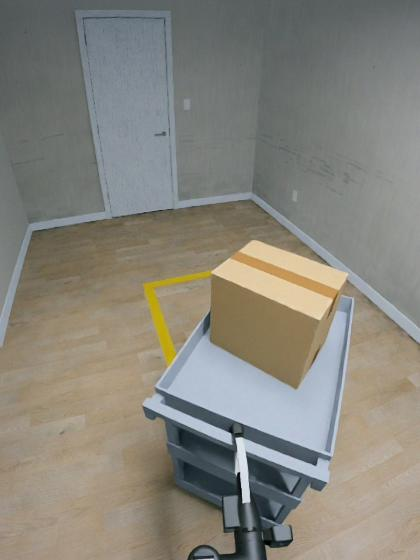

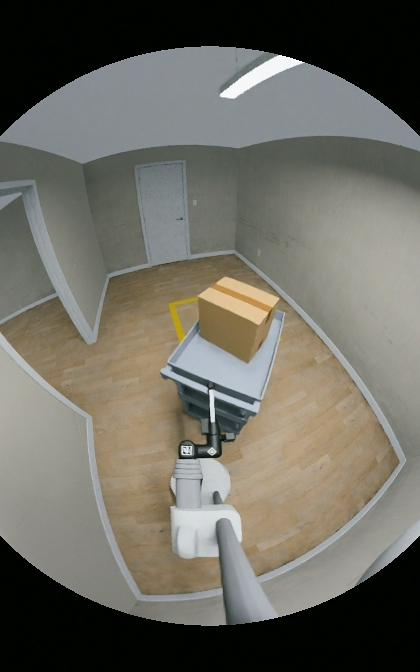

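>>> move:
  blocking: false
  cameras: []
  r2: {"base":{"translate_m":0.0,"strafe_m":-0.36},"pace":"slow","contact_limits":{"translate_m":0.8}}

>>> wait:
  seconds: 6
  cameras: ["r2_head_camera"]

Scene clock: 690.37 s.
move: r2 moving
r1: as last shown
r1.lidar_m: 5.17 0.33 0.25 - 0.25 0.25 0.52 3.70 1.06 2.29 2.81 3.76
r1.motor_effort: lift_m=+22(22) arm_m=+4(4) wheel_0=-5(6) wheel_1=+8(9) wheel_2=+0(0)
r1.servo_current: wrist_yaw_rad=46(52) wrist_pitch_rad=46(52) wrist_roll_rad=52(52) gripper_m=39(39)
r1.contact_limits: strafe_m 1
r1.wrist_depth_mm: - 133 133 - 392 236 180 / - 118 133 - 399 237 182 / - 115 146 - 373 240 183 / 107 134 196 - 413 242 185 / 208 - - - 379 243 185 / 223 1756 193 1756 187 243 186 / 221 1138 1138 153 382 205 185
r2.base_odometry: x=-5.778 y=-0.283 heading=-1.539
r2.turned_by_wheels: +0.001
r2.turned_by_imu: +0.001
r2.base_tilt: forward=-0.7 right=+0.1
r2.lidar_m: 0.45 0.54 1.09 0.89 0.90 1.02 1.07 1.04 1.26 1.91 1.90 0.37
r2.base_status: translate_m moving; strafe_m moving
r2.joint_positions: lift_m=+0.667 arm_m=+0.000 wrist_yaw_rad=+0.003 wrist_pitch_rad=-0.001 wrist_roll_rad=+1.569 gripper_m=-0.024
r2.joint_status: not commanded
r2.measured_speeds: translate_m=+0.000 strafe_m=-0.056 rotate_rad=+0.000 lift_m=+0.000 arm_m=+0.000 wrist_yaw_rad=+0.021 wrist_pitch_rad=+0.000 wrist_roll_rad=+0.000
r2.motor_effort: lift_m=+16(16) arm_m=-4(4) wheel_0=+13(13) wheel_1=-5(9) wheel_2=-1(5)
r2.servo_current: wrist_yaw_rad=39(52) wrist_pitch_rad=46(46) wrist_roll_rad=46(52) gripper_m=78(85)
r2.contact_limits: translate_m 0.8
r2.hand_pose: x=+0.4595 y=-0.0867 z=+0.8456 quat_wxyz=(+0.708, +0.707, +0.001, +0.001)
r2.wrist_depth_mm: - 407 370 157 160 661 - / - 373 368 118 173 732 - / - 430 413 128 186 - - / - - 466 137 202 - - / - - 549 150 220 1863 - / - - 186 165 179 1863 504 / - - - - - 1499 1308

Scene clock: 694.60 s.
earlier move: r2 done
r1.base_odometry: x=-1.951 y=-0.183 heading=-2.396
r1.turned_by_wheels: +0.000
r1.turned_by_imu: +0.000
r1.base_tilt: forward=-1.6 right=+1.3
r1.lidar_m: 5.13 0.34 0.25 - 0.25 0.25 0.53 3.73 1.05 2.33 2.80 3.78
r1.base_status: not commanded
r1.joint_positions: lift_m=+0.300 arm_m=+0.000 wrist_yaw_rad=+3.196 wrist_pitch_rad=+0.002 wrist_roll_rad=+0.000 gripper_m=+0.056
r1.joint_status: not commanded
r1.measured_speeds: all 0
r1.motor_effort: lift_m=+21(22) arm_m=+4(4) wheel_0=-5(6) wheel_1=+8(9) wheel_2=+0(0)
r1.servo_current: wrist_yaw_rad=39(72) wrist_pitch_rad=39(52) wrist_roll_rad=52(72) gripper_m=39(52)
r1.contact_limits: strafe_m 1
r1.hand_pose: x=-0.1218 y=+0.0716 z=+0.4774 quat_wxyz=(-0.027, -0.001, +0.000, +1.000)
r1.wrist_depth_mm: - 134 133 - 394 235 180 / - 118 134 - 402 238 182 / - 115 146 - 373 239 183 / 107 135 195 - 410 242 185 / 208 - - - 379 243 185 / 224 1756 194 1756 187 243 186 / 220 1118 1118 154 382 205 185
r2.base_odometry: x=-6.123 y=-0.294 heading=-1.539
r2.turned_by_wheels: +0.000
r2.turned_by_imu: +0.002
r2.base_tilt: forward=-0.7 right=+0.0
r2.lidar_m: 0.39 0.41 1.47 1.22 1.23 1.16 0.96 0.95 1.12 1.58 1.56 0.43
r2.base_status: done
r2.joint_positions: lift_m=+0.667 arm_m=+0.000 wrist_yaw_rad=+0.004 wrist_pitch_rad=-0.001 wrist_roll_rad=+1.569 gripper_m=-0.024
r2.joint_status: not commanded
r2.measured_speeds: all 0
r2.motor_effort: lift_m=+16(16) arm_m=-3(4) wheel_0=+6(19) wheel_1=-2(9) wheel_2=+0(5)
r2.servo_current: wrist_yaw_rad=52(72) wrist_pitch_rad=39(46) wrist_roll_rad=52(65) gripper_m=72(85)
r2.contact_limits: translate_m 0.8
r2.hand_pose: x=+0.4596 y=-0.0863 z=+0.8456 quat_wxyz=(+0.708, +0.707, +0.001, +0.002)
r2.wrist_depth_mm: - - - 220 220 1756 1205 / - - - 221 223 1756 - / - - 445 224 224 809 - / - 445 436 226 227 820 - / - 469 459 170 229 831 - / - - 184 171 179 - - / - - 496 - - 554 -
wait: 4.23 of 6 s (r2 has come to rest)
Images, in order (width x height): r2_head_camera 420x560.

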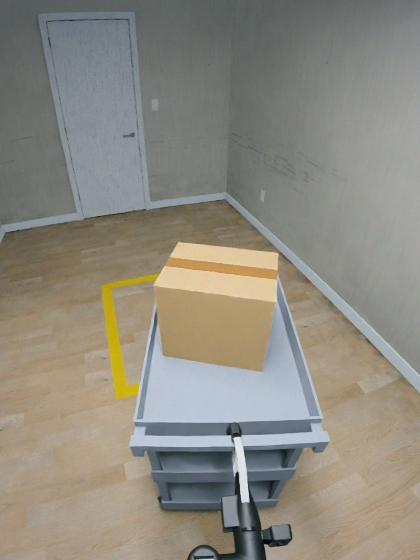

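>>> move:
  blocking: false
  cameras: []
  r2: {"base":{"translate_m":0.0,"strafe_m":-0.18},"pace":"slow","contact_limits":{"translate_m":0.8}}

>>> wait:
  seconds: 4
  cameras: []

>>> move:
  blocking: false
  cameras: []
  r2: {"base":{"translate_m":0.34,"strafe_m":0.08},"pace":"slow","contact_limits":{"translate_m":0.8}}

>>> wait:
  seconds: 6
  cameras: ["r2_head_camera"]

Scene clock: 706.37 s.
move: r2 moving
r1: as last shown
r1.lidar_m: 5.14 0.32 0.25 - 0.25 0.25 0.51 3.73 1.05 2.28 2.78 3.76
r1.motor_effort: lift_m=+21(22) arm_m=+3(4) wheel_0=-5(6) wheel_1=+8(8) wheel_2=+0(0)
r1.servo_current: wrist_yaw_rad=52(72) wrist_pitch_rad=39(46) wrist_roll_rad=46(59) gripper_m=46(46)
r1.contact_limits: strafe_m 1
r1.wrist_depth_mm: - 133 133 - 394 236 180 / - 118 133 - 402 236 181 / - 115 146 - 373 239 183 / 107 134 195 - 410 242 184 / 208 - - - 379 243 186 / 224 1808 193 1756 188 244 186 / 220 1118 1160 153 384 205 186
r2.base_odometry: x=-6.138 y=-0.294 heading=-1.539
r2.turned_by_wheels: +0.001
r2.turned_by_imu: +0.001
r2.base_tilt: forward=-0.7 right=+0.1
r2.lidar_m: 0.39 0.42 1.48 1.22 1.23 1.15 0.95 0.95 1.11 1.56 1.54 0.44
r2.base_status: translate_m moving; strafe_m moving
r2.joint_positions: lift_m=+0.667 arm_m=+0.000 wrist_yaw_rad=+0.004 wrist_pitch_rad=-0.001 wrist_roll_rad=+1.569 gripper_m=-0.024
r2.joint_status: not commanded
r2.measured_speeds: translate_m=+0.000 strafe_m=-0.058 rotate_rad=+0.002 lift_m=+0.000 arm_m=+0.000 wrist_yaw_rad=+0.000 wrist_pitch_rad=+0.000 wrist_roll_rad=+0.000
r2.motor_effort: lift_m=+16(16) arm_m=-3(4) wheel_0=+10(14) wheel_1=-6(7) wheel_2=+0(1)
r2.servo_current: wrist_yaw_rad=46(59) wrist_pitch_rad=39(46) wrist_roll_rad=59(59) gripper_m=78(85)
r2.contact_limits: translate_m 0.8
r2.hand_pose: x=+0.4596 y=-0.0863 z=+0.8456 quat_wxyz=(+0.708, +0.707, +0.001, +0.002)
r2.wrist_depth_mm: - - - 220 220 1808 1205 / - - - 223 224 1756 - / - - 469 224 226 809 - / - 449 436 227 227 820 - / - 466 459 170 228 820 - / - - 183 171 179 - - / - - 500 - - 559 -

Scene clock: 708.80 s.
earlier move: r2 done
r1.base_odometry: x=-1.951 y=-0.183 heading=-2.396
r1.turned_by_wheels: +0.000
r1.turned_by_imu: +0.000
r1.base_tilt: forward=-1.6 right=+1.3
r1.lidar_m: 5.15 0.34 0.25 - 0.25 0.25 0.51 3.69 1.06 2.28 2.79 3.77
r1.base_status: not commanded
r1.joint_positions: lift_m=+0.300 arm_m=+0.000 wrist_yaw_rad=+3.196 wrist_pitch_rad=+0.002 wrist_roll_rad=+0.000 gripper_m=+0.056
r1.joint_status: not commanded
r1.measured_speeds: all 0
r1.motor_effort: lift_m=+22(22) arm_m=+4(4) wheel_0=-5(6) wheel_1=+8(9) wheel_2=+0(0)
r1.servo_current: wrist_yaw_rad=46(72) wrist_pitch_rad=46(52) wrist_roll_rad=52(65) gripper_m=39(46)
r1.contact_limits: strafe_m 1
r1.hand_pose: x=-0.1218 y=+0.0716 z=+0.4774 quat_wxyz=(-0.027, -0.001, +0.000, +1.000)
r1.wrist_depth_mm: - 134 133 - 392 234 180 / - 118 133 - 399 237 181 / - 115 146 - 373 240 183 / 107 135 195 - 410 241 185 / 208 - - - 379 243 186 / 222 1808 193 1808 187 244 186 / 220 1138 1118 154 382 206 185
r2.base_odometry: x=-6.303 y=-0.300 heading=-1.539
r2.turned_by_wheels: +0.000
r2.turned_by_imu: +0.001
r2.base_tilt: forward=-0.7 right=+0.1
r2.lidar_m: 0.37 0.38 1.67 1.41 1.39 1.10 0.90 0.91 1.01 1.41 1.40 0.46
r2.base_status: done
r2.joint_positions: lift_m=+0.667 arm_m=+0.000 wrist_yaw_rad=+0.004 wrist_pitch_rad=-0.001 wrist_roll_rad=+1.569 gripper_m=-0.024
r2.joint_status: not commanded
r2.measured_speeds: all 0
r2.motor_effort: lift_m=+16(16) arm_m=-3(4) wheel_0=+6(15) wheel_1=-2(8) wheel_2=+0(2)
r2.servo_current: wrist_yaw_rad=52(59) wrist_pitch_rad=39(52) wrist_roll_rad=52(59) gripper_m=78(85)
r2.contact_limits: translate_m 0.8
r2.hand_pose: x=+0.4596 y=-0.0863 z=+0.8456 quat_wxyz=(+0.708, +0.707, +0.001, +0.002)
r2.wrist_depth_mm: - - - 198 262 268 273 / - - - 192 254 1756 1229 / - - - 187 247 1756 - / - - 442 183 239 842 - / - 445 445 177 234 809 - / - 455 185 173 177 788 - / - 459 452 - - - -
wait: 2.43 of 4 s (r2 has come to rest)

Scene clock: 709.30 s.
move: r2 moving
r1: as last shown
r1.lidar_m: 5.14 0.35 0.25 - 0.25 0.25 0.53 3.72 1.05 2.29 2.80 3.77
r1.motor_effort: lift_m=+21(22) arm_m=+4(4) wheel_0=-5(6) wheel_1=+8(8) wheel_2=+0(0)
r1.servo_current: wrist_yaw_rad=59(59) wrist_pitch_rad=39(52) wrist_roll_rad=46(52) gripper_m=39(46)
r1.contact_limits: strafe_m 1
r1.wrist_depth_mm: - 133 133 - 394 235 179 / - 118 133 - 402 237 181 / - 115 146 - 375 239 183 / 107 134 196 - 410 242 185 / 208 - - - 382 243 185 / 222 1863 193 1756 187 243 185 / 220 1118 1118 153 384 205 185
r2.base_odometry: x=-6.300 y=-0.312 heading=-1.539
r2.turned_by_wheels: +0.000
r2.turned_by_imu: +0.000
r2.base_tilt: forward=-0.7 right=+0.1
r2.lidar_m: 0.34 0.34 1.66 1.39 1.41 1.11 0.92 0.93 1.06 1.41 1.41 0.44
r2.base_status: translate_m moving; strafe_m moving
r2.joint_positions: lift_m=+0.667 arm_m=+0.000 wrist_yaw_rad=-0.001 wrist_pitch_rad=-0.001 wrist_roll_rad=+1.569 gripper_m=-0.024
r2.joint_status: not commanded
r2.measured_speeds: translate_m=+0.049 strafe_m=+0.011 rotate_rad=+0.000 lift_m=+0.000 arm_m=+0.000 wrist_yaw_rad=-0.035 wrist_pitch_rad=+0.000 wrist_roll_rad=+0.000
r2.motor_effort: lift_m=+16(16) arm_m=-3(4) wheel_0=+5(10) wheel_1=+9(9) wheel_2=-15(15)
r2.servo_current: wrist_yaw_rad=39(59) wrist_pitch_rad=39(46) wrist_roll_rad=52(52) gripper_m=85(85)
r2.contact_limits: translate_m 0.8
r2.hand_pose: x=+0.4592 y=-0.0877 z=+0.8456 quat_wxyz=(+0.708, +0.707, -0.001, +0.000)
r2.wrist_depth_mm: - - - 249 271 274 274 / - - - 255 259 1756 1205 / - - - 190 250 1808 - / - - 640 184 241 778 - / - 445 445 178 234 820 - / - 449 183 172 179 798 - / - 452 449 - 222 - -

Scene clock: 713.53 s.
earlier move: r2 done
r1.base_odometry: x=-1.951 y=-0.183 heading=-2.396
r1.turned_by_wheels: +0.000
r1.turned_by_imu: +0.000
r1.base_tilt: forward=-1.6 right=+1.3
r1.lidar_m: 5.16 0.31 0.25 - 0.25 0.25 0.53 3.72 1.06 2.28 2.78 3.77
r1.base_status: not commanded
r1.joint_positions: lift_m=+0.300 arm_m=+0.000 wrist_yaw_rad=+3.196 wrist_pitch_rad=+0.002 wrist_roll_rad=+0.000 gripper_m=+0.056
r1.joint_status: not commanded
r1.measured_speeds: all 0
r1.motor_effort: lift_m=+21(22) arm_m=+4(4) wheel_0=-6(6) wheel_1=+8(9) wheel_2=+0(0)
r1.servo_current: wrist_yaw_rad=52(72) wrist_pitch_rad=46(52) wrist_roll_rad=46(72) gripper_m=33(46)
r1.contact_limits: strafe_m 1
r1.hand_pose: x=-0.1218 y=+0.0716 z=+0.4774 quat_wxyz=(-0.027, -0.001, +0.000, +1.000)
r1.wrist_depth_mm: - 133 134 - 394 235 180 / - 118 133 - 404 236 182 / - 115 146 - 375 239 183 / 107 135 195 - 413 243 185 / 208 - - - 377 242 185 / 223 1808 193 1756 189 243 185 / 220 1138 1118 153 382 205 186
r2.base_odometry: x=-6.212 y=-0.637 heading=-1.539
r2.turned_by_wheels: +0.000
r2.turned_by_imu: -0.002
r2.base_tilt: forward=-0.7 right=+0.1
r2.lidar_m: 0.31 0.30 2.18 1.44 1.40 1.50 1.24 1.25 1.42 1.37 1.39 0.44
r2.base_status: done
r2.joint_positions: lift_m=+0.667 arm_m=+0.000 wrist_yaw_rad=-0.009 wrist_pitch_rad=-0.001 wrist_roll_rad=+1.569 gripper_m=-0.024
r2.joint_status: not commanded
r2.measured_speeds: all 0
r2.motor_effort: lift_m=+16(16) arm_m=+4(4) wheel_0=+1(10) wheel_1=+3(9) wheel_2=-7(20)
r2.servo_current: wrist_yaw_rad=72(72) wrist_pitch_rad=39(46) wrist_roll_rad=59(65) gripper_m=78(85)
r2.contact_limits: translate_m 0.8
r2.hand_pose: x=+0.4585 y=-0.0899 z=+0.8456 quat_wxyz=(+0.708, +0.707, -0.003, -0.003)
r2.wrist_depth_mm: - - - 262 - 1576 1182 / - - - 294 315 325 324 / - - - 216 278 1808 484 / - - - 200 262 1921 - / - - 452 185 240 798 - / - 445 185 171 179 809 - / - 418 421 - 213 - -
wait: 4.23 of 6 s (r2 has come to rest)
Images, in order (width x height): r2_head_camera 420x560.

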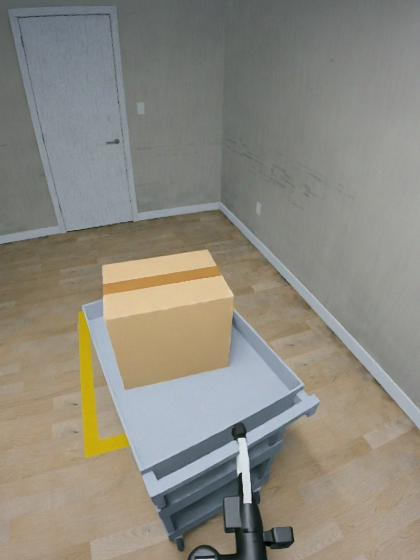

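>>> move:
  blocking: false
  cameras: []
  r2: {"base":{"translate_m":0.0,"strafe_m":0.22},"pace":"slow","contact_limits":{"translate_m":0.8}}

>>> wait:
  seconds: 5
  cameras: []

>>> move:
  blocking: false
  cameras: []
  r2: {"base":{"translate_m":0.34,"strafe_m":0.0},"pace":"slow","contact_limits":{"translate_m":0.8}}

>>> wait:
  seconds: 6
  cameras: ["r2_head_camera"]

Scene clock: 723.13 s.
move: r2 moving
r1: as last shown
r1.lidar_m: 5.15 0.34 0.25 - 0.25 0.25 0.52 3.71 1.07 2.31 2.78 3.76
r1.motor_effort: lift_m=+22(22) arm_m=+4(4) wheel_0=-5(6) wheel_1=+8(8) wheel_2=+0(0)
r1.servo_current: wrist_yaw_rad=39(65) wrist_pitch_rad=39(52) wrist_roll_rad=39(59) gripper_m=39(46)
r1.contact_limits: strafe_m 1
r1.wrist_depth_mm: - 134 133 - 397 236 180 / - 118 133 - 402 237 182 / - 115 145 - 373 240 183 / 107 134 195 - 410 241 184 / 208 - - - 382 243 185 / 223 1808 193 1808 187 244 185 / 220 1118 1118 153 387 205 185
r2.base_odometry: x=-6.198 y=-0.636 heading=-1.540
r2.turned_by_wheels: -0.001
r2.turned_by_imu: +0.000
r2.base_tilt: forward=-0.7 right=+0.1
r2.lidar_m: 0.32 0.30 2.15 1.42 1.41 1.51 1.28 1.26 1.47 1.40 1.38 0.48
r2.base_status: translate_m moving; strafe_m moving
r2.joint_positions: lift_m=+0.667 arm_m=+0.000 wrist_yaw_rad=-0.009 wrist_pitch_rad=-0.001 wrist_roll_rad=+1.569 gripper_m=-0.024
r2.joint_status: not commanded
r2.measured_speeds: translate_m=+0.000 strafe_m=+0.057 rotate_rad=+0.002 lift_m=+0.000 arm_m=+0.000 wrist_yaw_rad=-0.002 wrist_pitch_rad=+0.000 wrist_roll_rad=+0.000
r2.motor_effort: lift_m=+16(16) arm_m=+4(4) wheel_0=-14(16) wheel_1=+8(8) wheel_2=+0(7)
r2.servo_current: wrist_yaw_rad=59(72) wrist_pitch_rad=39(46) wrist_roll_rad=46(52) gripper_m=78(85)
r2.contact_limits: translate_m 0.8
r2.hand_pose: x=+0.4585 y=-0.0899 z=+0.8456 quat_wxyz=(+0.708, +0.707, -0.003, -0.003)
r2.wrist_depth_mm: - - - 262 - 1618 1205 / - - - 293 319 330 327 / - - - 216 283 1808 480 / - - - 198 262 1921 - / - - 452 184 240 798 - / - 439 185 170 177 798 - / - 421 421 - 213 - -

Scene clock: 725.97 s.
earlier move: r2 done
r1.base_odometry: x=-1.951 y=-0.183 heading=-2.396
r1.turned_by_wheels: +0.000
r1.turned_by_imu: +0.000
r1.base_tilt: forward=-1.6 right=+1.2
r1.lidar_m: 5.14 0.35 0.25 - 0.25 0.25 0.51 3.69 1.04 2.30 2.80 3.75
r1.base_status: not commanded
r1.joint_positions: lift_m=+0.300 arm_m=+0.000 wrist_yaw_rad=+3.196 wrist_pitch_rad=+0.002 wrist_roll_rad=+0.000 gripper_m=+0.056
r1.joint_status: not commanded
r1.measured_speeds: all 0
r1.motor_effort: lift_m=+21(22) arm_m=+4(4) wheel_0=-5(6) wheel_1=+8(9) wheel_2=+0(0)
r1.servo_current: wrist_yaw_rad=52(65) wrist_pitch_rad=39(52) wrist_roll_rad=46(72) gripper_m=39(46)
r1.contact_limits: strafe_m 1
r1.hand_pose: x=-0.1218 y=+0.0716 z=+0.4774 quat_wxyz=(-0.027, -0.001, +0.000, +1.000)
r1.wrist_depth_mm: - 134 133 - 394 235 180 / - 118 133 - 402 239 182 / - 115 146 - 373 240 183 / 107 134 196 - 413 243 185 / 208 - - - 382 242 186 / 221 1756 194 1756 187 244 185 / 221 1118 1098 153 387 205 185
r2.base_odometry: x=-5.993 y=-0.630 heading=-1.540
r2.turned_by_wheels: +0.000
r2.turned_by_imu: +0.000
r2.base_tilt: forward=-0.7 right=+0.1
r2.lidar_m: 0.35 0.37 1.98 1.22 1.21 1.40 1.32 1.32 1.50 1.59 1.59 0.44
r2.base_status: done
r2.joint_positions: lift_m=+0.667 arm_m=+0.000 wrist_yaw_rad=-0.005 wrist_pitch_rad=-0.001 wrist_roll_rad=+1.569 gripper_m=-0.024
r2.joint_status: not commanded
r2.measured_speeds: all 0
r2.motor_effort: lift_m=+16(16) arm_m=+4(4) wheel_0=-9(17) wheel_1=+3(8) wheel_2=-1(7)
r2.servo_current: wrist_yaw_rad=52(72) wrist_pitch_rad=33(46) wrist_roll_rad=46(59) gripper_m=85(85)
r2.contact_limits: translate_m 0.8
r2.hand_pose: x=+0.4589 y=-0.0888 z=+0.8456 quat_wxyz=(+0.708, +0.707, -0.002, -0.001)
r2.wrist_depth_mm: - - - 202 267 1430 282 / - - - 195 257 1756 484 / - - - 189 248 1808 - / - - 449 183 240 820 - / - 452 449 178 235 798 - / - 455 185 173 176 798 - / - 459 452 - - - -
wait: 2.83 of 5 s (r2 has come to rest)

Scene clock: 726.47 s.
move: r2 moving
r1: as last shown
r1.base_tilt: forward=-1.6 right=+1.3
r1.lidar_m: 5.15 0.35 0.25 - 0.25 0.25 0.53 3.74 1.04 2.32 2.82 3.77
r1.motor_effort: lift_m=+21(22) arm_m=+4(4) wheel_0=-6(6) wheel_1=+8(9) wheel_2=+0(0)
r1.servo_current: wrist_yaw_rad=46(52) wrist_pitch_rad=39(52) wrist_roll_rad=52(65) gripper_m=39(39)
r1.contact_limits: strafe_m 1
r1.wrist_depth_mm: - 133 133 - 397 235 180 / - 118 133 - 402 236 182 / - 115 146 - 373 239 183 / 107 135 196 - 410 241 185 / 208 - - - 379 243 186 / 222 1863 193 1756 188 243 186 / 220 1118 1138 153 384 205 185
r2.base_odometry: x=-5.992 y=-0.642 heading=-1.540
r2.turned_by_wheels: +0.000
r2.turned_by_imu: +0.000
r2.base_tilt: forward=-0.7 right=+0.1
r2.lidar_m: 0.34 0.38 1.99 1.20 1.22 1.42 1.34 1.35 1.53 1.60 1.57 0.42
r2.base_status: translate_m moving; strafe_m moving
r2.joint_positions: lift_m=+0.667 arm_m=+0.000 wrist_yaw_rad=-0.005 wrist_pitch_rad=-0.001 wrist_roll_rad=+1.569 gripper_m=-0.024
r2.joint_status: not commanded
r2.measured_speeds: translate_m=+0.050 strafe_m=+0.000 rotate_rad=+0.000 lift_m=+0.000 arm_m=+0.000 wrist_yaw_rad=-0.001 wrist_pitch_rad=+0.000 wrist_roll_rad=+0.000
r2.motor_effort: lift_m=+16(16) arm_m=+4(4) wheel_0=+5(11) wheel_1=+7(8) wheel_2=-17(17)
r2.servo_current: wrist_yaw_rad=46(59) wrist_pitch_rad=46(46) wrist_roll_rad=52(52) gripper_m=78(85)
r2.contact_limits: translate_m 0.8
r2.hand_pose: x=+0.4589 y=-0.0888 z=+0.8456 quat_wxyz=(+0.708, +0.707, -0.002, -0.001)
r2.wrist_depth_mm: - - - 265 270 281 291 / - - - 254 258 1808 1098 / - - - 189 249 1983 - / - - 445 185 240 831 - / - 452 449 178 234 820 - / - 452 182 172 179 798 - / - - 449 - - - -

Scene clock: 730.67 s.
earlier move: r2 done
r1.base_odometry: x=-1.951 y=-0.183 heading=-2.396
r1.turned_by_wheels: +0.000
r1.turned_by_imu: +0.000
r1.base_tilt: forward=-1.6 right=+1.3
r1.lidar_m: 5.15 0.31 0.25 - 0.25 0.26 0.52 1.99 1.06 2.30 2.77 3.75
r1.base_status: not commanded
r1.joint_positions: lift_m=+0.300 arm_m=+0.000 wrist_yaw_rad=+3.196 wrist_pitch_rad=+0.002 wrist_roll_rad=+0.000 gripper_m=+0.056
r1.joint_status: not commanded
r1.measured_speeds: all 0
r1.motor_effort: lift_m=+22(22) arm_m=+4(4) wheel_0=-5(6) wheel_1=+8(9) wheel_2=+0(0)
r1.servo_current: wrist_yaw_rad=52(72) wrist_pitch_rad=39(52) wrist_roll_rad=39(65) gripper_m=39(52)
r1.contact_limits: strafe_m 1
r1.hand_pose: x=-0.1218 y=+0.0716 z=+0.4774 quat_wxyz=(-0.027, -0.001, +0.000, +1.000)
r1.wrist_depth_mm: - 133 133 - 394 236 180 / - 118 133 - 399 237 181 / - 115 145 - 373 241 183 / 107 134 196 - 413 242 185 / 208 - - - 382 243 185 / 223 1808 193 1756 187 243 186 / 220 1098 1138 153 384 206 186
r2.base_odometry: x=-5.982 y=-0.969 heading=-1.539
r2.turned_by_wheels: +0.001
r2.turned_by_imu: +0.003
r2.base_tilt: forward=-0.7 right=+0.1
r2.lidar_m: 0.31 0.30 1.80 1.29 1.31 1.52 1.64 1.65 1.80 1.50 1.47 0.47
r2.base_status: done
r2.joint_positions: lift_m=+0.667 arm_m=+0.000 wrist_yaw_rad=+0.002 wrist_pitch_rad=-0.001 wrist_roll_rad=+1.569 gripper_m=-0.024
r2.joint_status: not commanded
r2.measured_speeds: all 0
r2.motor_effort: lift_m=+16(16) arm_m=+4(4) wheel_0=+6(14) wheel_1=+6(8) wheel_2=-5(17)
r2.servo_current: wrist_yaw_rad=33(65) wrist_pitch_rad=39(46) wrist_roll_rad=39(59) gripper_m=85(85)
r2.contact_limits: translate_m 0.8
r2.hand_pose: x=+0.4594 y=-0.0869 z=+0.8456 quat_wxyz=(+0.708, +0.707, +0.000, +0.001)
r2.wrist_depth_mm: - - - 263 - 1756 1205 / - - - 296 317 324 324 / - - - 217 286 1808 1281 / - - - 200 264 1756 - / - - 452 186 242 788 - / - 442 184 171 177 798 - / - 421 415 - 214 - -
wait: 4.20 of 6 s (r2 has come to rest)
Images, in order (width x height): r2_head_camera 420x560.

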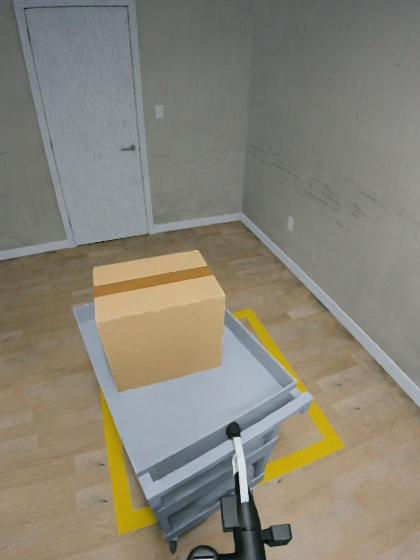

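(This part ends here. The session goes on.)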